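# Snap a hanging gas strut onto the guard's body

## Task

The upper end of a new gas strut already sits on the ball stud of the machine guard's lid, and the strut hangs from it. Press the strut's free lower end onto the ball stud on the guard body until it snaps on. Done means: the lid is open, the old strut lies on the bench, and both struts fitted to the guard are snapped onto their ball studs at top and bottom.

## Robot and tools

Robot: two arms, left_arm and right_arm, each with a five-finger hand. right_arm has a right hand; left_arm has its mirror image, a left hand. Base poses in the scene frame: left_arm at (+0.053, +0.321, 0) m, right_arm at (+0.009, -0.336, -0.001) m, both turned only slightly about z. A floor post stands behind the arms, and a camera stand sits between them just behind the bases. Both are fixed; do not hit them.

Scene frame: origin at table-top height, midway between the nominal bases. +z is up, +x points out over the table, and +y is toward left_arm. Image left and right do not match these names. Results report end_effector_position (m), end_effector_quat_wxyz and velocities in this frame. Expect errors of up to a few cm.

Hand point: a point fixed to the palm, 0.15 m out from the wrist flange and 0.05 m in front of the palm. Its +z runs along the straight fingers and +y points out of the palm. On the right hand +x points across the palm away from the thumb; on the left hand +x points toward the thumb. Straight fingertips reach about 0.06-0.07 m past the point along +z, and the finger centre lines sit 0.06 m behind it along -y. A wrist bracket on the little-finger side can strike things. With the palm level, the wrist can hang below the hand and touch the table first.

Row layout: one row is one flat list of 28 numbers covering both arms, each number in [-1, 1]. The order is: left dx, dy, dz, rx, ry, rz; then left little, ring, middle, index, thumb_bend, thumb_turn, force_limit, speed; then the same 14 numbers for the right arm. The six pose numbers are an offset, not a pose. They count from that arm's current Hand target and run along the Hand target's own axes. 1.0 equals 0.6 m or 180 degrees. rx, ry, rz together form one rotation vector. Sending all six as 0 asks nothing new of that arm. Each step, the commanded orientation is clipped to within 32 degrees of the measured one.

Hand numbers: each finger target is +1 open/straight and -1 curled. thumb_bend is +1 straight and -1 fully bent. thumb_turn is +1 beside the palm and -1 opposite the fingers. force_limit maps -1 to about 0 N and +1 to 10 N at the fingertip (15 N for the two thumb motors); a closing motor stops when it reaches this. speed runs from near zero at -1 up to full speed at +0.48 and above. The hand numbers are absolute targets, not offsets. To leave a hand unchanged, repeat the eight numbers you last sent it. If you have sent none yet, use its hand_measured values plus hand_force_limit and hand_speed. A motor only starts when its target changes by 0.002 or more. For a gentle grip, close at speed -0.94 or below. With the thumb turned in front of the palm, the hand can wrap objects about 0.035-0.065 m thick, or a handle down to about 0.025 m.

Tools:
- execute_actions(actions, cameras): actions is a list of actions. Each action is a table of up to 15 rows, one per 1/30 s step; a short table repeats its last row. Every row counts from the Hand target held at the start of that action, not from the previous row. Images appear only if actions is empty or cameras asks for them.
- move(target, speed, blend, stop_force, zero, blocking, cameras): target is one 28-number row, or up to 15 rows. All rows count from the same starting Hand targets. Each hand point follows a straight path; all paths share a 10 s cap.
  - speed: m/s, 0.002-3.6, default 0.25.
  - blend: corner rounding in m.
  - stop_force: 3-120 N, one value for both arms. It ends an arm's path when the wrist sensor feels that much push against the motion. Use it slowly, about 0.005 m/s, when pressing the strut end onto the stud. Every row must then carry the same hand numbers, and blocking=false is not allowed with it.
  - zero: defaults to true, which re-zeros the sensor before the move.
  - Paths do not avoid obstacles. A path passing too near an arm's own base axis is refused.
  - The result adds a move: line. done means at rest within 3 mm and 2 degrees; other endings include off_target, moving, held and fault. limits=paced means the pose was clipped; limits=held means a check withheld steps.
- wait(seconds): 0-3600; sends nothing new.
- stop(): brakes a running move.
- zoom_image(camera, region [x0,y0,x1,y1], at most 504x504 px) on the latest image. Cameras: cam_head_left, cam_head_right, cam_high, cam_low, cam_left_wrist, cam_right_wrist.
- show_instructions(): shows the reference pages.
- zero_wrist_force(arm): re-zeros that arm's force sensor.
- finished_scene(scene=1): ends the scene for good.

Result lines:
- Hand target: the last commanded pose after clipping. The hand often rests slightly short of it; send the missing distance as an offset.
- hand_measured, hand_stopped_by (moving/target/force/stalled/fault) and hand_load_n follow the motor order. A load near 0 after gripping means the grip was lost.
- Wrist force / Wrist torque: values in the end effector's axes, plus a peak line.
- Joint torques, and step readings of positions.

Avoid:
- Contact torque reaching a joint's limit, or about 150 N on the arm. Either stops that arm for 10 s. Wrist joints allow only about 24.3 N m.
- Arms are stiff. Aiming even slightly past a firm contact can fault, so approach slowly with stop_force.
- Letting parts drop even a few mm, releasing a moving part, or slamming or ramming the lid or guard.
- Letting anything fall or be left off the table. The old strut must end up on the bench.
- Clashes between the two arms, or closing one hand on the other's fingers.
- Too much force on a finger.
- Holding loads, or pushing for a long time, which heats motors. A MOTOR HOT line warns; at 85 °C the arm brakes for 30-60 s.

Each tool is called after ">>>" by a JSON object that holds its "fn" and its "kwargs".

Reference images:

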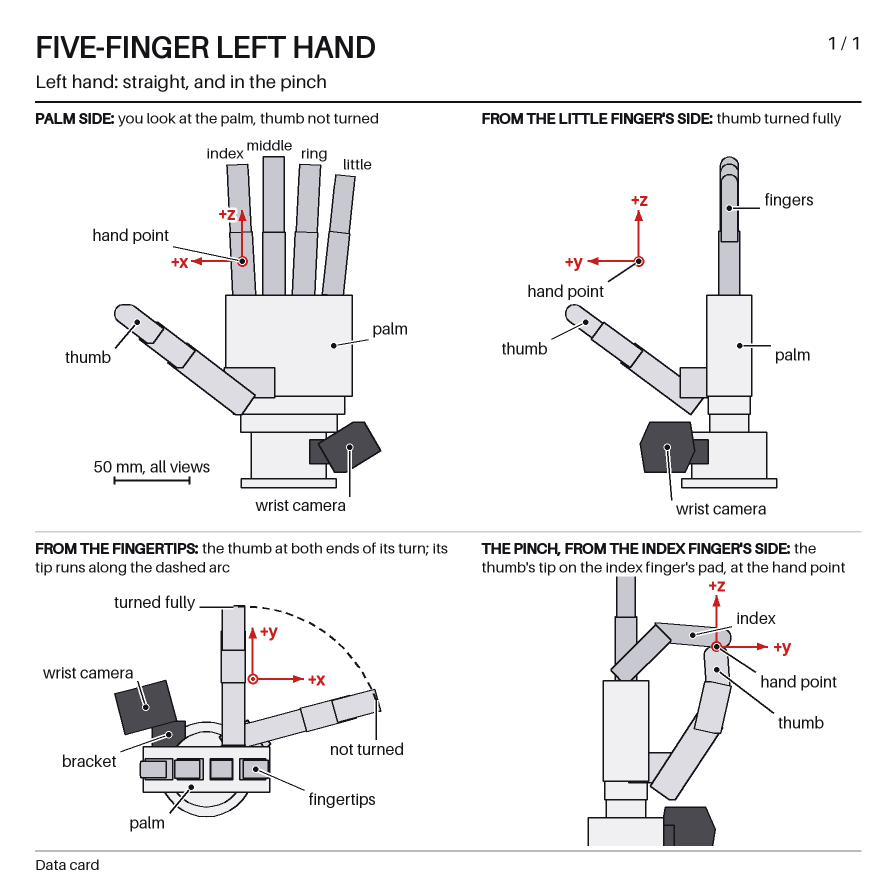

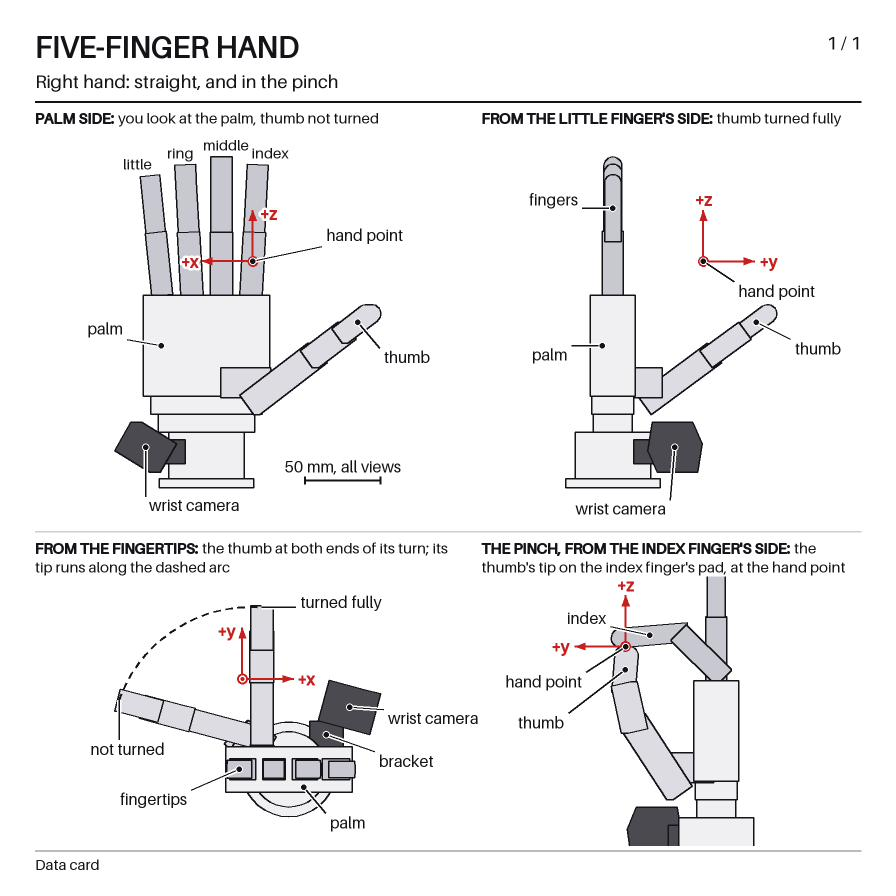

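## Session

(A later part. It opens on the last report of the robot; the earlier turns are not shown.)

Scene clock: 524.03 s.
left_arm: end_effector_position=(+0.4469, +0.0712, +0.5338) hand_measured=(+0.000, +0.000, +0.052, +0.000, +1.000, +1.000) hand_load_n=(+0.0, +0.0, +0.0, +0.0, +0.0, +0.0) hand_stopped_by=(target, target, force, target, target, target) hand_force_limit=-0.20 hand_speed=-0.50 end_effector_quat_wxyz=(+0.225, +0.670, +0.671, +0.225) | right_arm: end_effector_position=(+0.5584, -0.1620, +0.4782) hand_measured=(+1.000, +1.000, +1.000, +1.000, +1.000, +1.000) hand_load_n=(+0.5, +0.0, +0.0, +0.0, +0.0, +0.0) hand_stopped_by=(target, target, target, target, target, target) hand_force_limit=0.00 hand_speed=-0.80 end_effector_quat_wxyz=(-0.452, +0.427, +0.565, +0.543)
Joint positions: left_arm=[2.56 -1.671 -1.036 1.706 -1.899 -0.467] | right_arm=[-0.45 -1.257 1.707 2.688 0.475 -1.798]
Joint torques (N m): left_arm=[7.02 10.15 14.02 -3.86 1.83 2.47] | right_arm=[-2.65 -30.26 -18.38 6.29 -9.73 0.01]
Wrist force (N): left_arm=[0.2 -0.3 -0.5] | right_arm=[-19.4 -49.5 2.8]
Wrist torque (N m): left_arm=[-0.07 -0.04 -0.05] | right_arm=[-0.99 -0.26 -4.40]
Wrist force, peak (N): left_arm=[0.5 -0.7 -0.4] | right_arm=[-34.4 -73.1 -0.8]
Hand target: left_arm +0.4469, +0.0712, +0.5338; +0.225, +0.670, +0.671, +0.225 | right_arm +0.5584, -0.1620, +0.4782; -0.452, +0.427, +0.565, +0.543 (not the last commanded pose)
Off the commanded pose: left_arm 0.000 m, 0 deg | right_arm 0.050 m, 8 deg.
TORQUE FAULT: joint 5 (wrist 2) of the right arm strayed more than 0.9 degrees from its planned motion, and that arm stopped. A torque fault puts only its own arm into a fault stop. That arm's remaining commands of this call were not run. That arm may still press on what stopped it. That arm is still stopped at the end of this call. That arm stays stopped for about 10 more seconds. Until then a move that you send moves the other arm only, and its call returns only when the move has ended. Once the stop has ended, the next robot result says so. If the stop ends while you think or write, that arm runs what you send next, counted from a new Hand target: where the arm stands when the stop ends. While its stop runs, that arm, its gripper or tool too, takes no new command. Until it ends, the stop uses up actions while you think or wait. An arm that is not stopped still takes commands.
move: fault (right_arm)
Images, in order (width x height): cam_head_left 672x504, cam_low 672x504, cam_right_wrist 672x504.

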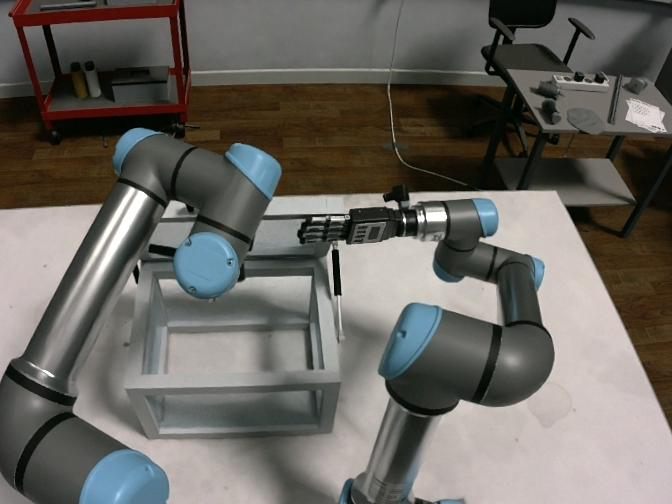

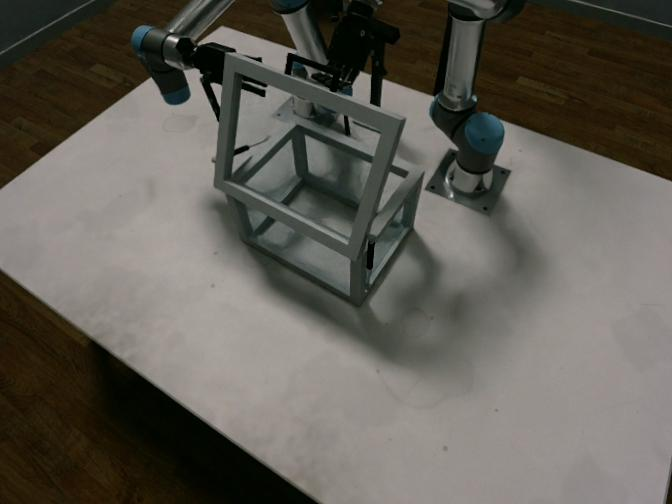

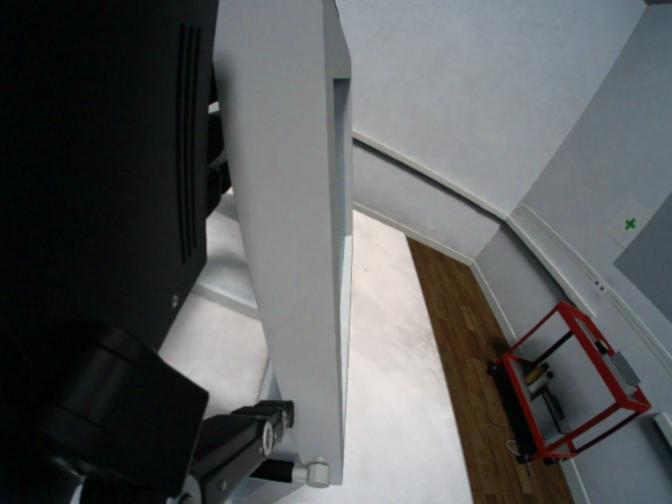

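>>> {"fn": "move", "kwargs": {"target": [[0.45,-0.02,0.0,0,0,0,0,0,0,0,1,1,-0.2,-0.5,0,0,0,0,0,0,1,1,1,1,1,1,0,-0.8],[0.7,-0.02,0.02,0,0,0,0,0,0,0,1,1,-0.2,-0.5,0,0,0,0,0,0,1,1,1,1,1,1,0,-0.8]], "cameras": ["cam_low"], "speed": 0.25, "blend": 0.03}}

Scene clock: 573.37 s.
left_arm: end_effector_position=(+0.4443, +0.4911, +0.5168) hand_measured=(+0.000, +0.000, +0.052, +0.000, +1.000, +1.000) hand_load_n=(+0.0, +0.0, +0.0, +0.0, +0.0, +0.0) hand_stopped_by=(target, target, force, target, target, target) hand_force_limit=-0.20 hand_speed=-0.50 end_effector_quat_wxyz=(+0.225, +0.670, +0.671, +0.225) | right_arm: end_effector_position=(+0.5584, -0.1620, +0.4782) hand_measured=(+1.000, +1.000, +1.000, +1.000, +1.000, +1.000) hand_load_n=(+0.5, +0.0, +0.0, +0.0, +0.0, +0.0) hand_stopped_by=(target, target, target, target, target, target) hand_force_limit=0.00 hand_speed=-0.80 end_effector_quat_wxyz=(-0.452, +0.427, +0.565, +0.543)
Joint positions: left_arm=[4.347 -1.384 -1.435 1.5 -0.967 1.144] | right_arm=[-0.45 -1.257 1.707 2.688 0.475 -1.798]
Joint torques (N m): left_arm=[6.1 10.32 10.7 0.8 -1.46 0.59] | right_arm=[-12.29 -29.56 -19.46 11.24 -11.81 0.08]
Wrist force (N): left_arm=[0.3 -0.9 -0.2] | right_arm=[-20.1 -50.6 2.9]
Wrist torque (N m): left_arm=[-0.14 -0.07 0.05] | right_arm=[-1.32 -0.12 -4.44]
Wrist force, peak (N): left_arm=[2.2 -1.1 0.1] | right_arm=[-19.9 -50.9 2.9]
Hand target: left_arm +0.4443, +0.4912, +0.5167; +0.225, +0.670, +0.671, +0.225 | right_arm +0.5584, -0.1620, +0.4782; -0.452, +0.427, +0.565, +0.543
Off the commanded pose: left_arm 0.000 m, 0 deg | right_arm 0.000 m, 0 deg.
TORQUE FAULT, CONTINUED: the right arm's stop, for the torque fault of joint 5 (wrist 2) that an earlier result reported, is over. The rest of the stop counts as 19 of the actions that you can send in this scene. The stop ended before this call began, so that arm ran this call's commands, counted from a new Hand target: where the arm stood when the stop ended. That arm stops again at each new torque fault.
move: done

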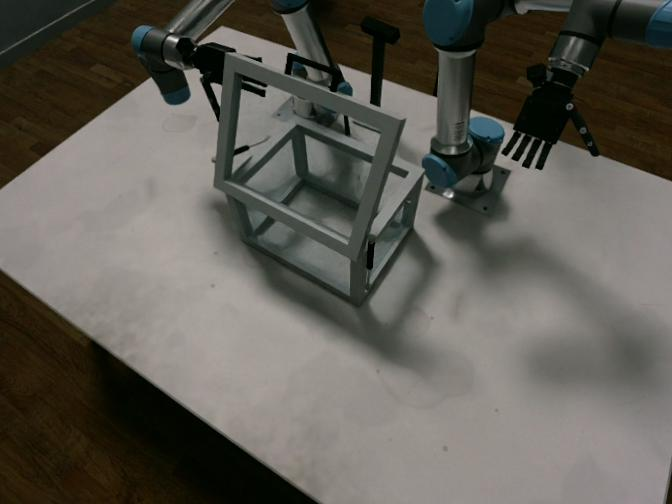

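>>> {"fn": "move", "kwargs": {"target": [[0,0,0,0,0,0,0,0,0,0,1,1,-0.2,-0.5,0,-0.005,0,0,0,0,1,1,1,1,1,1,0,-0.8]], "cameras": [], "speed": 0.02}}

Scene clock: 574.90 s.
left_arm: end_effector_position=(+0.4443, +0.4912, +0.5167) hand_measured=(+0.000, +0.000, +0.052, +0.000, +1.000, +1.000) hand_load_n=(+0.0, +0.0, +0.0, +0.0, +0.0, +0.0) hand_stopped_by=(target, target, force, target, target, target) hand_force_limit=-0.20 hand_speed=-0.50 end_effector_quat_wxyz=(+0.225, +0.670, +0.671, +0.225) | right_arm: end_effector_position=(+0.5555, -0.1622, +0.4776) hand_measured=(+1.000, +1.000, +1.000, +1.000, +1.000, +1.000) hand_load_n=(+0.0, +0.0, +0.0, +0.0, +0.0, +0.0) hand_stopped_by=(target, target, target, target, target, target) hand_force_limit=0.00 hand_speed=-0.80 end_effector_quat_wxyz=(-0.452, +0.427, +0.565, +0.543)
Joint positions: left_arm=[4.348 -1.384 -1.435 1.5 -0.967 1.144] | right_arm=[-0.453 -1.263 1.717 2.684 0.478 -1.798]
Joint torques (N m): left_arm=[7.79 -1.87 9.37 0.87 -1.43 2.45] | right_arm=[4.49 -22.42 -28.85 -0.78 1.21 -0.33]
Wrist force (N): left_arm=[0.2 -0.8 -0.1] | right_arm=[0.7 -0.8 0.9]
Wrist torque (N m): left_arm=[-0.13 -0.06 0.04] | right_arm=[0.07 -0.31 -0.12]
Wrist force, peak (N): left_arm=[0.5 -1.2 -0.1] | right_arm=[-20.1 -50.9 2.8]
Hand target: left_arm +0.4443, +0.4912, +0.5167; +0.225, +0.670, +0.671, +0.225 | right_arm +0.5555, -0.1621, +0.4776; -0.452, +0.427, +0.565, +0.543
Off the commanded pose: left_arm 0.000 m, 0 deg | right_arm 0.000 m, 0 deg.
move: done

>>> {"fn": "move", "kwargs": {"target": [[0.05,0.057,0.079,0.5818,-0.2117,-0.3564,0,0,0,0,1,1,-0.2,-0.5,0,0,0,0,0,0,1,1,1,1,1,1,0,-0.8]], "cameras": ["cam_low","cam_left_wrist","cam_head_left"], "speed": 0.3}}

Scene clock: 581.33 s.
left_arm: end_effector_position=(+0.5001, +0.5212, +0.4997) hand_measured=(+0.000, +0.000, +0.052, +0.000, +1.000, +1.000) hand_load_n=(+0.0, +0.0, +0.0, +0.0, +0.0, +0.0) hand_stopped_by=(target, target, force, target, target, target) hand_force_limit=-0.20 hand_speed=-0.50 end_effector_quat_wxyz=(-0.114, +0.215, +0.697, -0.675) | right_arm: end_effector_position=(+0.5555, -0.1621, +0.4776) hand_measured=(+1.000, +1.000, +1.000, +1.000, +1.000, +1.000) hand_load_n=(+0.0, +0.0, +0.0, +0.0, +0.0, +0.0) hand_stopped_by=(target, target, target, target, target, target) hand_force_limit=0.00 hand_speed=-0.80 end_effector_quat_wxyz=(-0.452, +0.427, +0.565, +0.543)
Joint positions: left_arm=[3.93 -2.391 -0.682 -0.002 -1.272 0.112] | right_arm=[-0.452 -1.263 1.717 2.684 0.478 -1.798]
Joint torques (N m): left_arm=[-6.5 44.5 14.39 1.15 -2.25 2.33] | right_arm=[5.94 -21.43 -28.7 3.12 -0.49 -1.48]
Wrist force (N): left_arm=[1.1 2.0 -0.4] | right_arm=[1.0 -1.1 1.1]
Wrist torque (N m): left_arm=[0.26 -0.19 -0.04] | right_arm=[0.03 -0.34 -0.12]
Wrist force, peak (N): left_arm=[0.8 2.7 -1.0] | right_arm=[1.2 -1.5 1.1]
Hand target: left_arm +0.5002, +0.5212, +0.4996; -0.114, +0.215, +0.697, -0.675 | right_arm +0.5555, -0.1621, +0.4776; -0.452, +0.427, +0.565, +0.543
Off the commanded pose: left_arm 0.000 m, 0 deg | right_arm 0.000 m, 0 deg.
move: done
Images, in order (width x height): cam_head_left 672x504, cam_low 672x504, cam_left_wrist 672x504.

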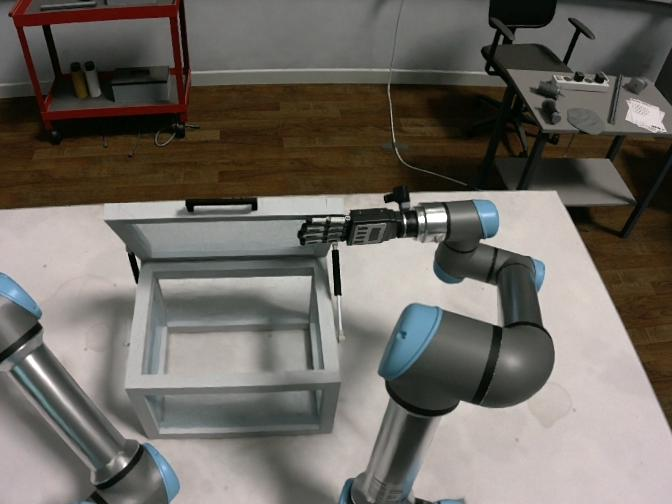

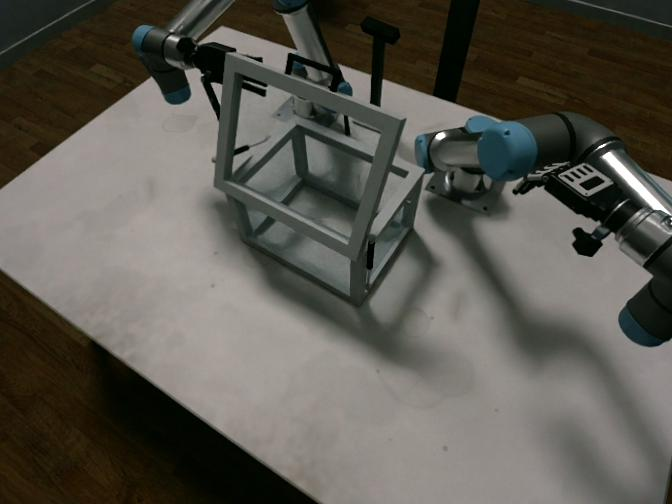

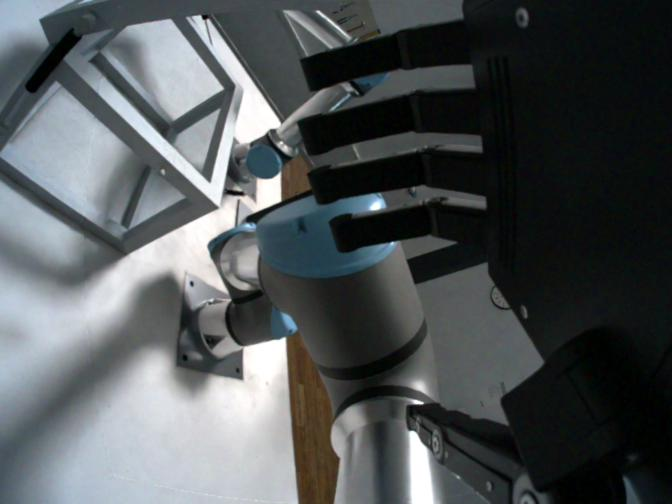

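>>> {"fn": "move", "kwargs": {"target": [[-0.231,0.4027,-0.0055,0,0,0,-1,-1,1,1,1,1,-0.2,0,0,0,0,0,0,0,1,1,1,1,1,1,0,-0.8]], "cameras": ["cam_low","cam_left_wrist","cam_head_left"], "speed": 0.25}}

Scene clock: 594.40 s.
left_arm: end_effector_position=(+0.6591, +0.4607, +0.2789) hand_measured=(-1.000, -1.000, +1.000, +1.000, +1.000, +1.000) hand_load_n=(+0.0, +0.0, +0.0, +0.0, +0.0, -0.5) hand_stopped_by=(target, target, target, target, target, target) hand_force_limit=-0.20 hand_speed=0.00 end_effector_quat_wxyz=(-0.114, +0.214, +0.697, -0.675) | right_arm: end_effector_position=(+0.5555, -0.1621, +0.4776) hand_measured=(+1.000, +1.000, +1.000, +1.000, +1.000, +1.000) hand_load_n=(+0.0, +0.0, +0.0, +0.0, +0.0, +0.0) hand_stopped_by=(target, target, target, target, target, target) hand_force_limit=0.00 hand_speed=-0.80 end_effector_quat_wxyz=(-0.452, +0.427, +0.565, +0.543)
Joint positions: left_arm=[3.731 -2.996 -0.058 -0.016 -1.073 0.097] | right_arm=[-0.452 -1.263 1.717 2.684 0.478 -1.798]
Joint torques (N m): left_arm=[-7.22 75.2 11.6 1.3 -2.25 -2.03] | right_arm=[5.94 -21.05 -28.83 3.23 -1.33 -1.23]
Wrist force (N): left_arm=[1.3 2.1 -0.6] | right_arm=[1.1 -1.5 0.9]
Wrist torque (N m): left_arm=[0.30 -0.24 0.10] | right_arm=[0.00 -0.32 -0.14]
Wrist force, peak (N): left_arm=[0.7 4.1 -0.8] | right_arm=[1.4 -1.4 1.1]
Hand target: left_arm +0.6592, +0.4608, +0.2790; -0.114, +0.215, +0.697, -0.675 | right_arm +0.5555, -0.1621, +0.4776; -0.452, +0.427, +0.565, +0.543
Off the commanded pose: left_arm 0.000 m, 0 deg | right_arm 0.000 m, 0 deg.
move: done
Images, in order (width x height): cam_head_left 672x504, cam_low 672x504, cam_left_wrist 672x504.

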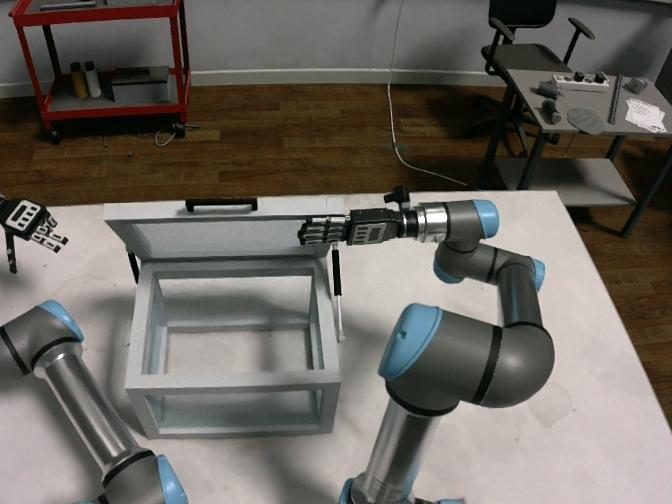

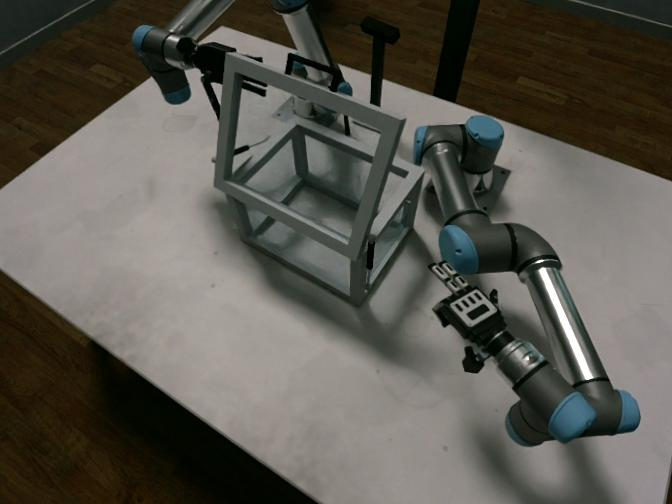

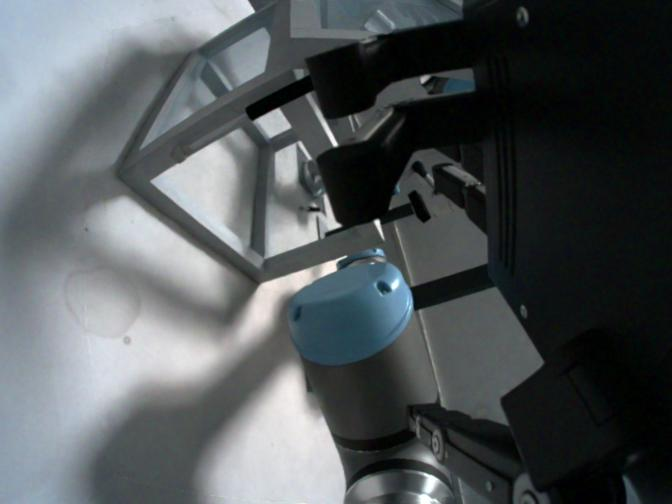

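>>> {"fn": "move", "kwargs": {"target": [[0.241,-0.3167,-0.0623,0,0,0,1,1,1,1,1,1,-0.2,0,0,0,0,0,0,0,1,1,1,1,1,1,0,-0.8],[0.241,-0.3167,-0.0623,0.3642,-0.5151,-0.5804,1,1,1,1,1,1,-0.2,0,0,0,0,0,0,0,1,1,1,1,1,1,0,-0.8]], "cameras": ["cam_low","cam_left_wrist","cam_head_left"], "speed": 0.3}}

Scene clock: 642.47 s.
left_arm: end_effector_position=(+0.5207, +0.5600, +0.4504) hand_measured=(+1.000, +1.000, +1.000, +1.000, +1.000, +1.000) hand_load_n=(+0.0, +0.0, +0.0, +0.0, +0.0, +0.0) hand_stopped_by=(target, target, target, target, target, target) hand_force_limit=-0.20 hand_speed=0.00 end_effector_quat_wxyz=(+0.151, +0.855, -0.084, +0.490) end_effector_velocity=(+0.000, +0.001, +0.000) end_effector_angular_velocity=(-0.003, +0.001, +0.003) | right_arm: end_effector_position=(+0.5555, -0.1621, +0.4776) hand_measured=(+1.000, +1.000, +1.000, +1.000, +1.000, +1.000) hand_load_n=(+0.0, -0.5, +0.0, +0.0, +0.0, +0.0) hand_stopped_by=(target, target, target, target, target, target) hand_force_limit=0.00 hand_speed=-0.80 end_effector_quat_wxyz=(-0.452, +0.427, +0.565, +0.543)
Joint positions: left_arm=[4.375 -1.941 -1.306 1.533 -0.5 -3.181] | right_arm=[-0.452 -1.263 1.717 2.684 0.478 -1.798]
Joint velocities: left_arm=[0.001 0 0.001 0 0 -0.005] | right_arm=[within noise]
Joint torques (N m): left_arm=[-5.23 22.57 9.49 -4.82 1.87 -2.05] | right_arm=[6.37 -21.53 -28.41 3.21 -1.34 -0.54]
Wrist force (N): left_arm=[0.4 0.2 0.2] | right_arm=[1.1 -1.2 1.0]
Wrist torque (N m): left_arm=[-0.02 -0.09 -0.08] | right_arm=[0.03 -0.34 -0.12]
Wrist force, peak (N): left_arm=[0.2 4.2 -0.3] | right_arm=[1.3 -1.6 1.3]
Hand target: left_arm +0.5207, +0.5600, +0.4504; +0.151, +0.855, -0.084, +0.490 | right_arm +0.5555, -0.1621, +0.4776; -0.452, +0.427, +0.565, +0.543
Off the commanded pose: left_arm 0.000 m, 0 deg | right_arm 0.000 m, 0 deg.
move: done
Images, in order (width x height): cam_head_left 672x504, cam_low 672x504, cam_left_wrist 672x504.

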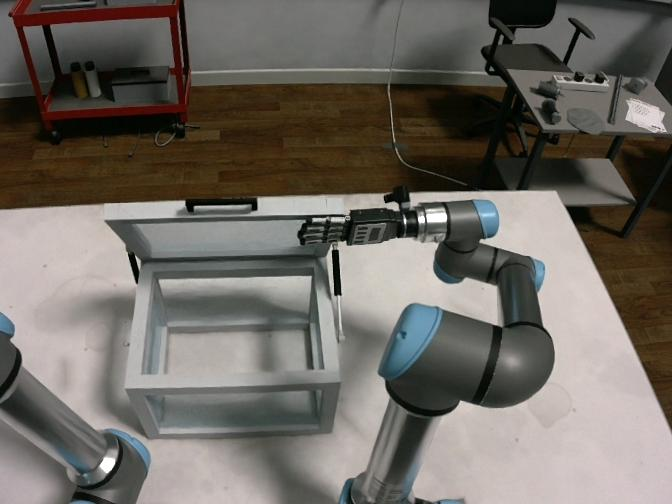

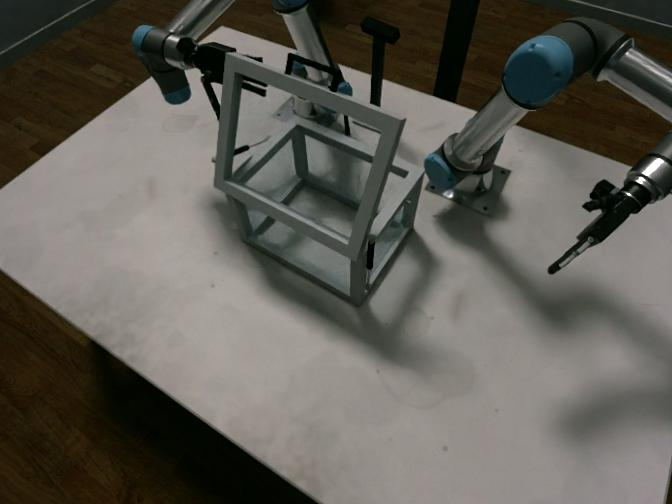

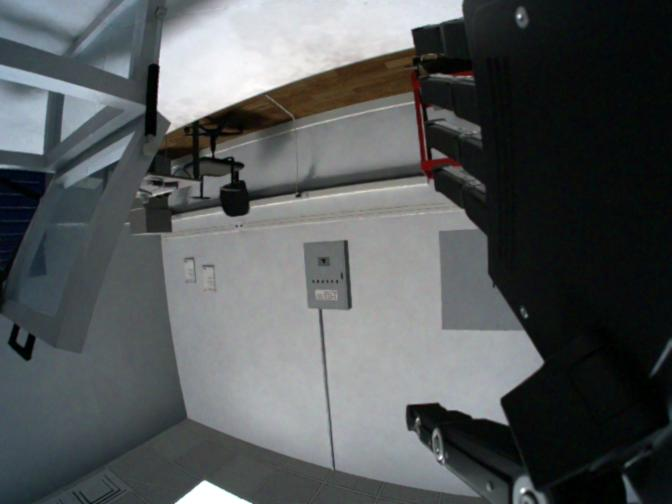

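>>> {"fn": "move", "kwargs": {"target": [[-0.3083,0.1707,0.5062,0,0,0,1,1,0,0,0,1,-0.2,0,0,0,0,0,0,0,1,1,1,1,1,1,0,-0.8]], "cameras": ["cam_low","cam_left_wrist"], "speed": 0.2}}

>>> {"fn": "zoom_image", "kwargs": {"camera": "cam_left_wrist", "region": [100, 0, 500, 300]}}

>>> {"fn": "zoom_image", "kwargs": {"camera": "cam_low", "region": [320, 200, 520, 350]}}

Scene clock: 650.90 s.
left_arm: end_effector_position=(+0.6435, +0.3595, +0.1646) hand_measured=(+1.000, +1.000, +0.000, +0.000, +0.000, +1.000) hand_load_n=(+0.0, +0.0, +0.0, +0.0, +0.0, +0.0) hand_stopped_by=(target, target, target, target, target, target) hand_force_limit=-0.20 hand_speed=0.00 end_effector_quat_wxyz=(+0.151, +0.855, -0.084, +0.489) | right_arm: end_effector_position=(+0.5555, -0.1621, +0.4776) hand_measured=(+1.000, +1.000, +1.000, +1.000, +1.000, +1.000) hand_load_n=(+0.0, +0.0, +0.0, +0.0, +0.0, +0.0) hand_stopped_by=(target, target, target, target, target, target) hand_force_limit=0.00 hand_speed=-0.80 end_effector_quat_wxyz=(-0.452, +0.427, +0.565, +0.543)
Joint positions: left_arm=[3.873 -2.004 -1.802 2.886 -0.64 -4.103] | right_arm=[-0.452 -1.263 1.717 2.684 0.478 -1.798]
Joint torques (N m): left_arm=[-2.99 43.29 19.58 -0.99 2.95 1.15] | right_arm=[6.14 -20.98 -28.71 3.19 -1.35 -0.14]
Wrist force (N): left_arm=[0.4 0.0 0.0] | right_arm=[1.0 -1.2 0.9]
Wrist torque (N m): left_arm=[-0.02 -0.03 -0.08] | right_arm=[0.03 -0.35 -0.11]
Wrist force, peak (N): left_arm=[-0.7 0.7 1.5] | right_arm=[1.3 -1.4 1.1]
Hand target: left_arm +0.6435, +0.3595, +0.1647; +0.151, +0.855, -0.084, +0.490 | right_arm +0.5555, -0.1621, +0.4776; -0.452, +0.427, +0.565, +0.543
Off the commanded pose: left_arm 0.000 m, 0 deg | right_arm 0.000 m, 0 deg.
move: done

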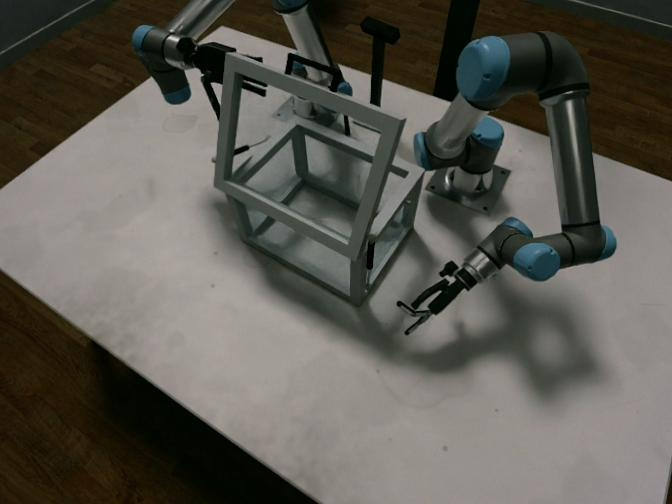

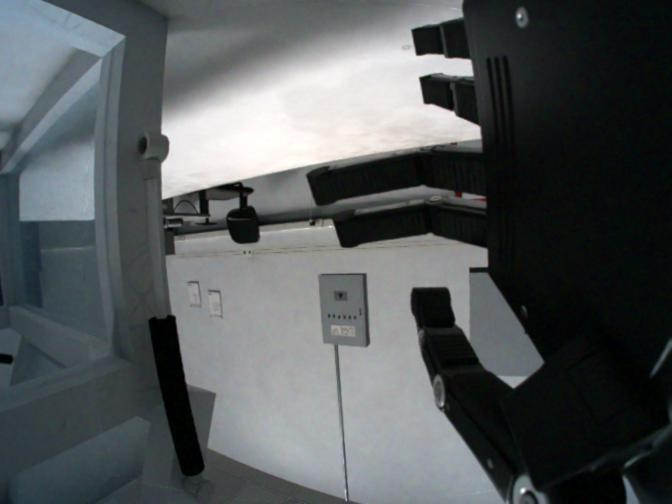

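Scaled by 1.260 from the camera's image (finer frame: 960x720).

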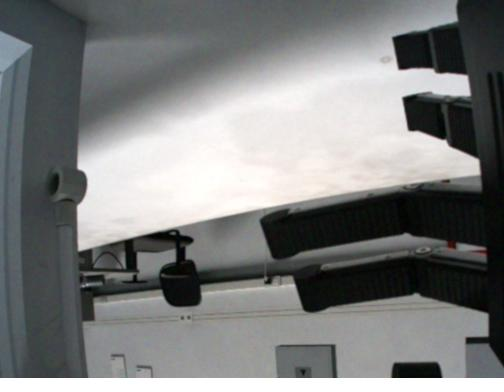

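Scaled by 2.520.

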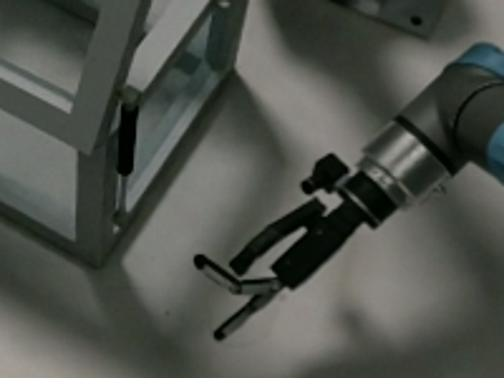

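>>> {"fn": "zoom_image", "kwargs": {"camera": "cam_left_wrist", "region": [120, 120, 200, 200]}}

>>> {"fn": "zoom_image", "kwargs": {"camera": "cam_left_wrist", "region": [120, 280, 240, 504]}}

Scaled by 6.300 from the camera's image (finer frame: 960x720).

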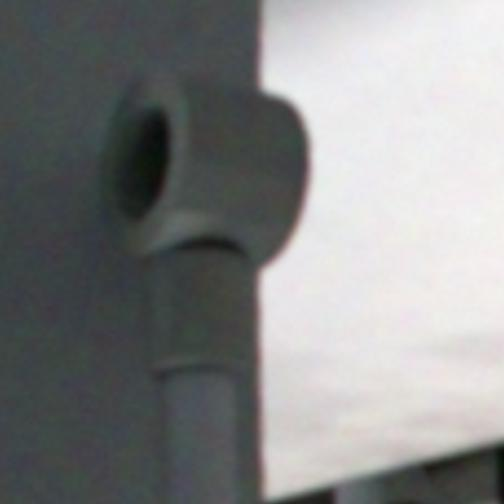

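Scaled by 2.250 from the camera's image (finer frame: 960x720).

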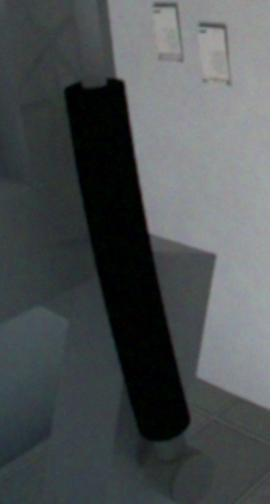

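>>> {"fn": "zoom_image", "kwargs": {"camera": "cam_low", "region": [350, 225, 390, 305]}}

Scaled by 6.300.

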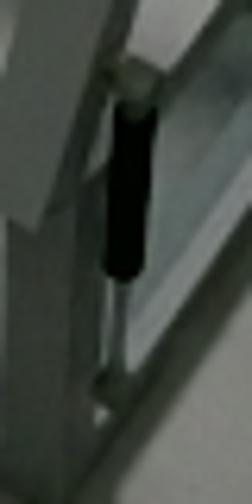

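>>> {"fn": "move", "kwargs": {"target": [[-0.125,0.027,-0.22,0,0,0,1,1,0,0,0,1,-0.2,0,0,0,0,0,0,0,1,1,1,1,1,1,0,-0.8]], "cameras": ["cam_left_wrist"], "speed": 0.2}}

>>> {"fn": "zoom_image", "kwargs": {"camera": "cam_left_wrist", "region": [100, 80, 350, 280]}}

Scene clock: 663.03 s.
left_arm: end_effector_position=(+0.4938, +0.3889, +0.1655) hand_measured=(+1.000, +1.000, +0.000, +0.000, +0.000, +1.000) hand_load_n=(+0.0, +0.0, +0.0, +0.0, +0.0, +0.0) hand_stopped_by=(target, target, target, target, target, target) hand_force_limit=-0.20 hand_speed=0.00 end_effector_quat_wxyz=(+0.151, +0.855, -0.084, +0.490) | right_arm: end_effector_position=(+0.5555, -0.1621, +0.4776) hand_measured=(+1.000, +1.000, +1.000, +1.000, +1.000, +1.000) hand_load_n=(+0.0, +0.0, +0.0, +0.0, +0.0, +0.5) hand_stopped_by=(target, target, target, target, target, target) hand_force_limit=0.00 hand_speed=-0.80 end_effector_quat_wxyz=(-0.452, +0.427, +0.565, +0.543)
Joint positions: left_arm=[4.275 -1.927 -2.126 2.523 -0.495 -3.391] | right_arm=[-0.452 -1.263 1.717 2.684 0.478 -1.798]
Joint torques (N m): left_arm=[6.06 36.87 2.89 -1.54 -0.38 2.2] | right_arm=[6.16 -21.1 -28.62 3.15 -1.3 0.22]
Wrist force (N): left_arm=[0.3 0.1 0.0] | right_arm=[1.2 -1.4 1.0]
Wrist torque (N m): left_arm=[-0.02 -0.04 0.03] | right_arm=[-0.01 -0.38 -0.11]
Wrist force, peak (N): left_arm=[0.9 -0.2 1.4] | right_arm=[1.4 -1.5 1.1]
Hand target: left_arm +0.4937, +0.3889, +0.1656; +0.151, +0.855, -0.084, +0.490 | right_arm +0.5555, -0.1621, +0.4776; -0.452, +0.427, +0.565, +0.543
Off the commanded pose: left_arm 0.000 m, 0 deg | right_arm 0.000 m, 0 deg.
move: done

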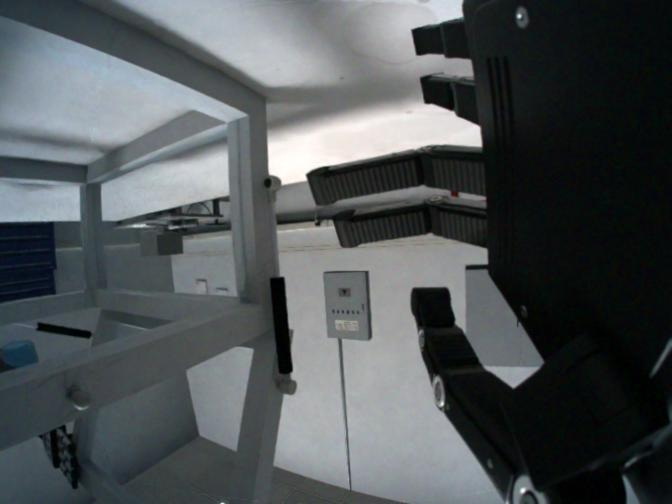

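Scaled by 2.016 from the camera's image (finer frame: 960x720).

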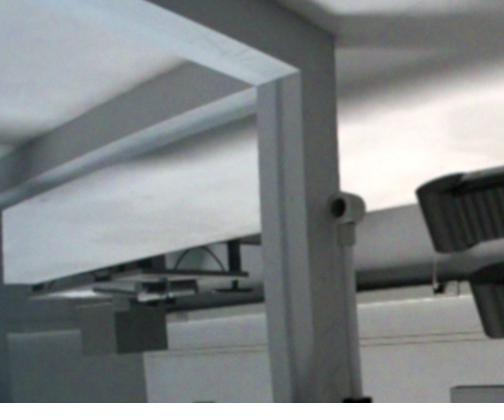

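>>> {"fn": "zoom_image", "kwargs": {"camera": "cam_left_wrist", "region": [250, 160, 310, 220]}}

>>> {"fn": "zoom_image", "kwargs": {"camera": "cam_left_wrist", "region": [240, 330, 340, 430]}}

>>> {"fn": "zoom_image", "kwargs": {"camera": "cam_left_wrist", "region": [30, 350, 130, 450]}}

Scaled by 8.400 from the camera's image (finer frame: 960x720).

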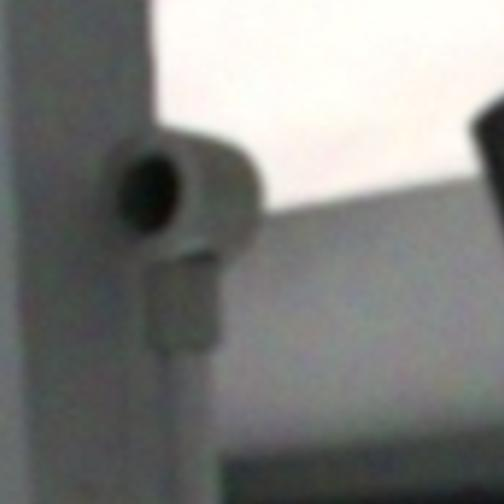

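Scaled by 5.040 from the camera's image (finer frame: 960x720).

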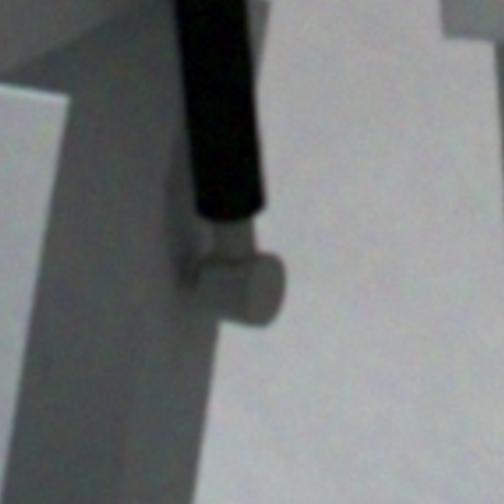

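Scaled by 5.040 from the camera's image (finer frame: 960x720).

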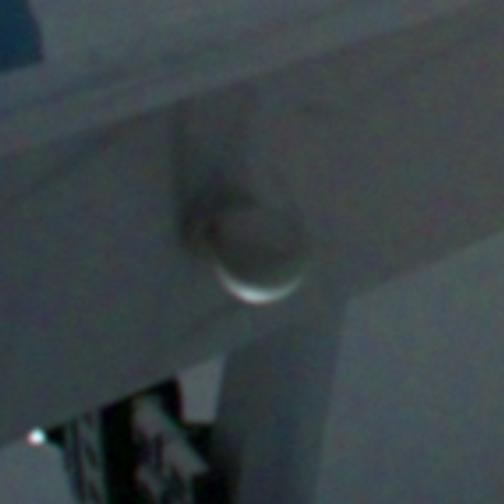

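>>> {"fn": "move", "kwargs": {"target": [[0.1065,0.0175,0.24,-0.0917,0.0357,0.1006,1,1,1,0,0,1,-0.2,0,0,0,0,0,0,0,1,1,1,1,1,1,0,-0.8]], "cameras": ["cam_left_wrist","cam_low"], "speed": 0.2}}

>>> {"fn": "zoom_image", "kwargs": {"camera": "cam_left_wrist", "region": [80, 100, 480, 400]}}

Scene clock: 691.10 s.
left_arm: end_effector_position=(+0.6398, +0.3302, +0.1541) hand_measured=(+1.000, +1.000, +1.000, +0.000, +0.000, +1.000) hand_load_n=(+0.0, +0.0, +0.0, +0.0, +0.0, +0.0) hand_stopped_by=(target, target, target, target, target, target) hand_force_limit=-0.20 hand_speed=0.00 end_effector_quat_wxyz=(+0.198, +0.772, -0.277, +0.537) | right_arm: end_effector_position=(+0.5555, -0.1621, +0.4776) hand_measured=(+1.000, +1.000, +1.000, +1.000, +1.000, +1.000) hand_load_n=(+0.0, +0.0, +0.0, +0.0, +0.0, +0.0) hand_stopped_by=(target, target, target, target, target, target) hand_force_limit=0.00 hand_speed=-0.80 end_effector_quat_wxyz=(-0.452, +0.427, +0.565, +0.543)
Joint positions: left_arm=[3.855 -2.229 -1.61 2.636 -0.379 -3.542] | right_arm=[-0.452 -1.263 1.717 2.684 0.478 -1.798]
Joint torques (N m): left_arm=[-3.03 46.84 17.83 0.81 -1.06 -0.58] | right_arm=[6.28 -21.28 -28.77 3.15 -1.34 0.58]
Wrist force (N): left_arm=[0.5 0.5 0.0] | right_arm=[1.1 -1.2 0.9]
Wrist torque (N m): left_arm=[0.05 -0.08 -0.08] | right_arm=[0.04 -0.37 -0.10]
Wrist force, peak (N): left_arm=[0.8 -0.1 1.3] | right_arm=[1.2 -1.5 1.1]
Hand target: left_arm +0.6399, +0.3302, +0.1541; +0.198, +0.772, -0.277, +0.537 | right_arm +0.5555, -0.1621, +0.4776; -0.452, +0.427, +0.565, +0.543
Off the commanded pose: left_arm 0.000 m, 0 deg | right_arm 0.000 m, 0 deg.
move: done
Images, in order (width x height): cam_low 672x504, cam_left_wrist 672x504.

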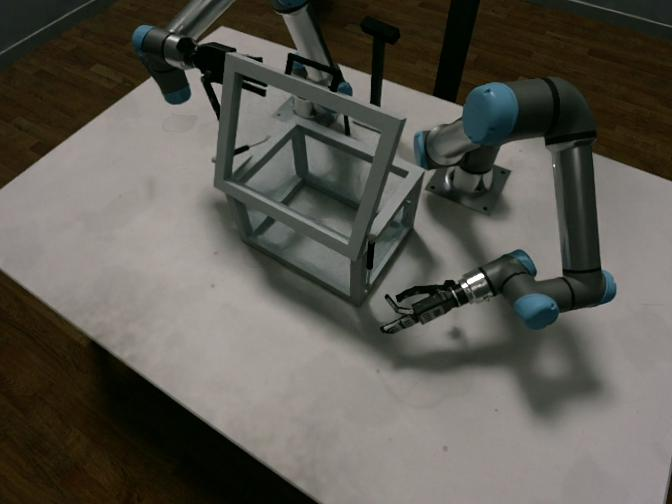

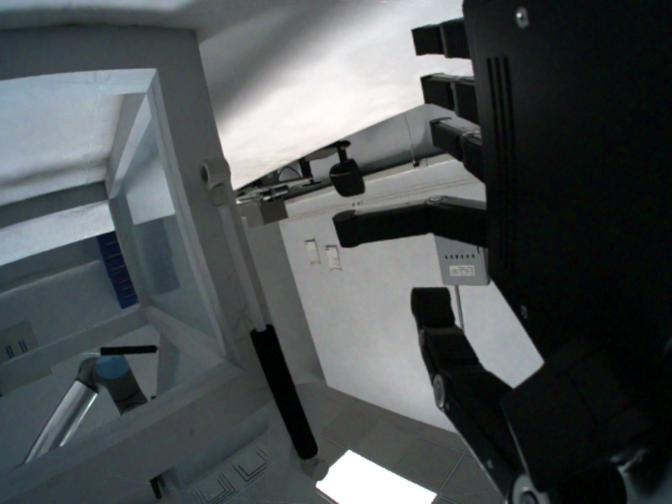

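Scaled by 1.260 from the camera's image (finer frame: 960x720).

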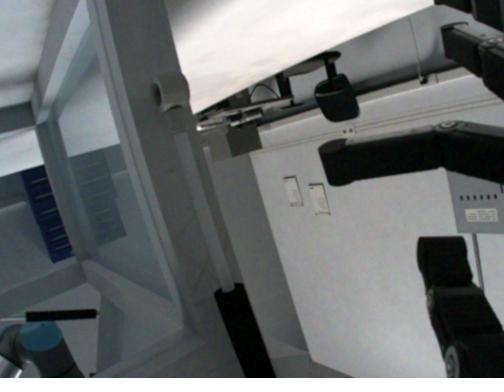

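>>> {"fn": "move", "kwargs": {"target": [[0.025,0.098,0.064,0,0,0,1,1,1,0,0,1,-0.2,0,0,0,0,0,0,0,1,1,1,1,1,1,0,-0.8]], "cameras": ["cam_left_wrist","cam_low"], "speed": 0.04, "stop_force": 6}}

>>> {"fn": "zoom_image", "kwargs": {"camera": "cam_left_wrist", "region": [200, 100, 500, 400]}}

Scene clock: 701.33 s.
left_arm: end_effector_position=(+0.6339, +0.2587, +0.1553) hand_measured=(+1.000, +1.000, +1.000, +0.000, +0.000, +1.000) hand_load_n=(+0.0, +0.0, +0.0, +0.0, +0.0, +0.0) hand_stopped_by=(target, target, target, target, target, target) hand_force_limit=-0.20 hand_speed=0.00 end_effector_quat_wxyz=(+0.198, +0.772, -0.277, +0.537) | right_arm: end_effector_position=(+0.5555, -0.1621, +0.4776) hand_measured=(+1.000, +1.000, +1.000, +1.000, +1.000, +1.000) hand_load_n=(-0.5, +0.0, +0.5, +0.0, +0.0, +0.0) hand_stopped_by=(target, target, target, target, target, target) hand_force_limit=0.00 hand_speed=-0.80 end_effector_quat_wxyz=(-0.452, +0.427, +0.565, +0.543)
Joint positions: left_arm=[3.739 -2.114 -1.744 2.893 -0.434 -3.802] | right_arm=[-0.452 -1.263 1.717 2.684 0.478 -1.798]
Joint torques (N m): left_arm=[7.19 25.59 19.62 -4.39 3.4 2.44] | right_arm=[5.99 -21.09 -28.06 3.19 -1.43 0.92]
Wrist force (N): left_arm=[0.4 0.6 0.0] | right_arm=[1.4 -1.3 1.1]
Wrist torque (N m): left_arm=[0.08 -0.04 -0.09] | right_arm=[0.01 -0.39 -0.10]
Wrist force, peak (N): left_arm=[0.4 1.1 0.4] | right_arm=[0.9 -1.6 1.3]
Hand target: left_arm +0.6339, +0.2587, +0.1553; +0.198, +0.772, -0.277, +0.537 | right_arm +0.5555, -0.1621, +0.4776; -0.452, +0.427, +0.565, +0.543
Off the commanded pose: left_arm 0.000 m, 0 deg | right_arm 0.000 m, 0 deg.
move: done
Images, in order (width x height): cam_low 672x504, cam_left_wrist 672x504.

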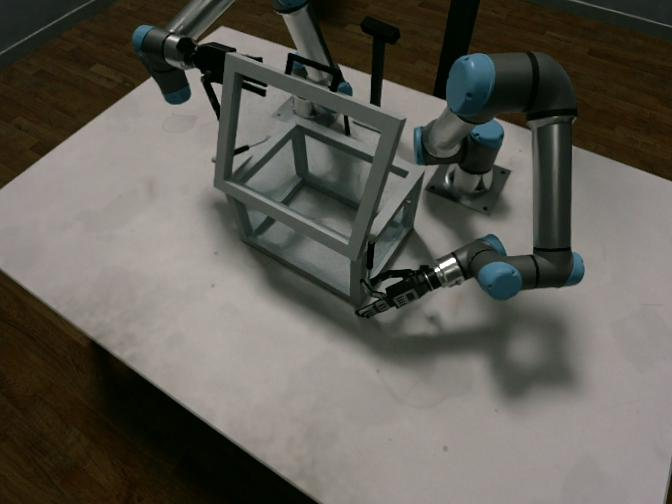

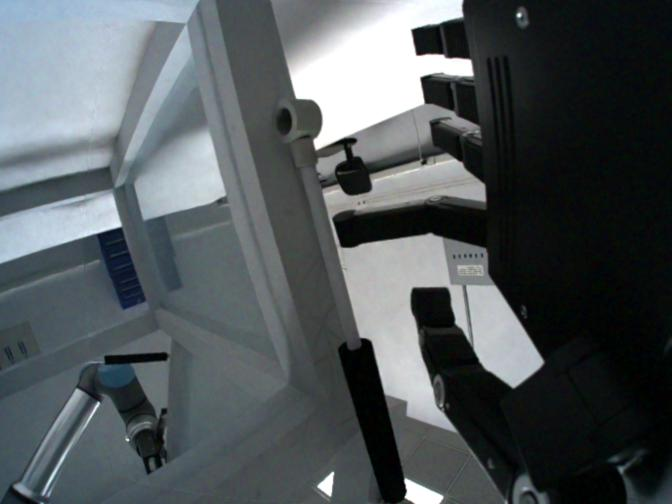

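Scaled by 1.680 from the camera's image (finer frame: 960x720).

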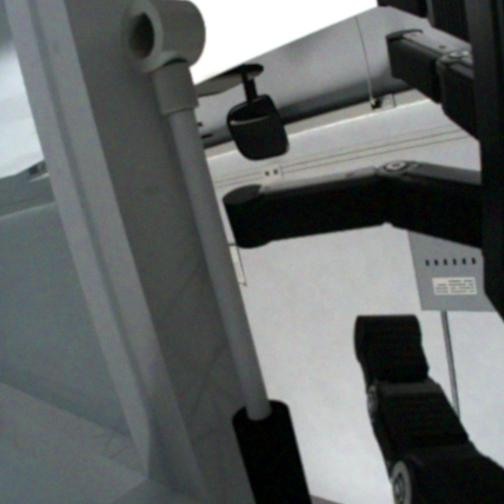

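>>> {"fn": "move", "kwargs": {"target": [[0,0.011,0,0,0,0,1,1,1,0,0,1,-0.2,0,0,0,0,0,0,0,1,1,1,1,1,1,0,-0.8]], "cameras": ["cam_left_wrist"], "speed": 0.02, "stop_force": 5}}

>>> {"fn": "zoom_image", "kwargs": {"camera": "cam_left_wrist", "region": [250, 80, 450, 280]}}

Scene clock: 706.67 s.
left_arm: end_effector_position=(+0.6319, +0.2563, +0.1553) hand_measured=(+1.000, +1.000, +1.000, +0.000, +0.000, +1.000) hand_load_n=(+0.0, +0.0, +0.0, +0.5, +0.0, +0.0) hand_stopped_by=(target, target, target, target, target, target) hand_force_limit=-0.20 hand_speed=0.00 end_effector_quat_wxyz=(+0.198, +0.772, -0.277, +0.537) | right_arm: end_effector_position=(+0.5555, -0.1621, +0.4776) hand_measured=(+1.000, +1.000, +1.000, +1.000, +1.000, +1.000) hand_load_n=(+0.0, +0.0, +0.0, +0.0, +0.0, -0.5) hand_stopped_by=(target, target, target, target, target, target) hand_force_limit=0.00 hand_speed=-0.80 end_effector_quat_wxyz=(-0.452, +0.427, +0.565, +0.543)
Joint positions: left_arm=[3.737 -2.108 -1.753 2.899 -0.435 -3.805] | right_arm=[-0.452 -1.263 1.717 2.684 0.478 -1.798]
Joint torques (N m): left_arm=[5.05 24.77 13.38 -4.71 3.71 2.62] | right_arm=[5.99 -20.99 -28.3 3.21 -1.3 1.38]
Wrist force (N): left_arm=[0.8 -4.3 -1.5] | right_arm=[1.0 -1.2 0.9]
Wrist torque (N m): left_arm=[0.03 -0.10 -0.05] | right_arm=[0.04 -0.34 -0.12]
Wrist force, peak (N): left_arm=[1.4 -12.2 -3.4] | right_arm=[1.1 -1.5 1.2]
Hand target: left_arm +0.6319, +0.2563, +0.1553; +0.198, +0.772, -0.277, +0.537 (not the last commanded pose) | right_arm +0.5555, -0.1621, +0.4776; -0.452, +0.427, +0.565, +0.543
Off the commanded pose: left_arm 0.004 m, 0 deg | right_arm 0.000 m, 0 deg.
move: contact (left_arm)

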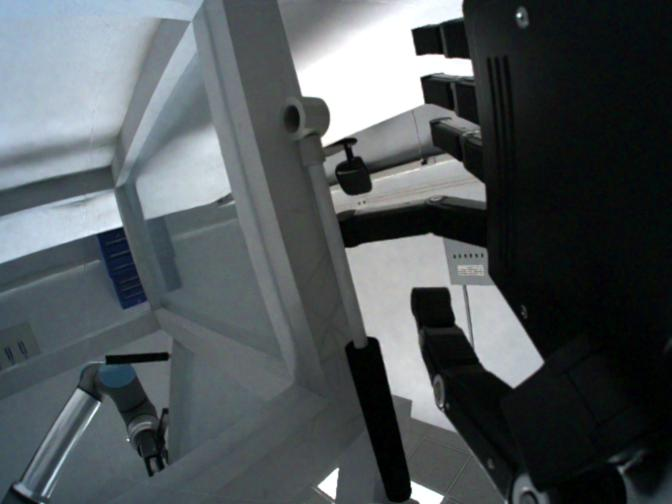

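Scaled by 2.520 from the camera's image (finer frame: 960x720).

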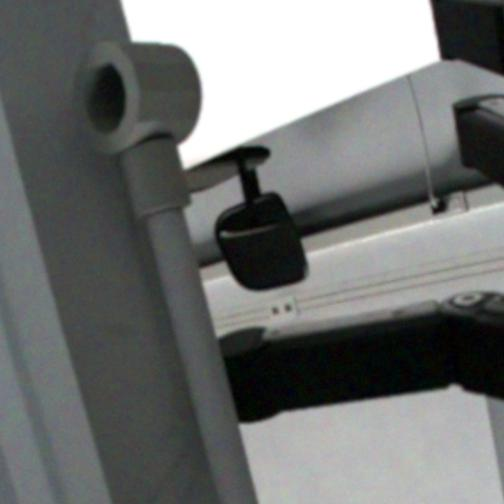

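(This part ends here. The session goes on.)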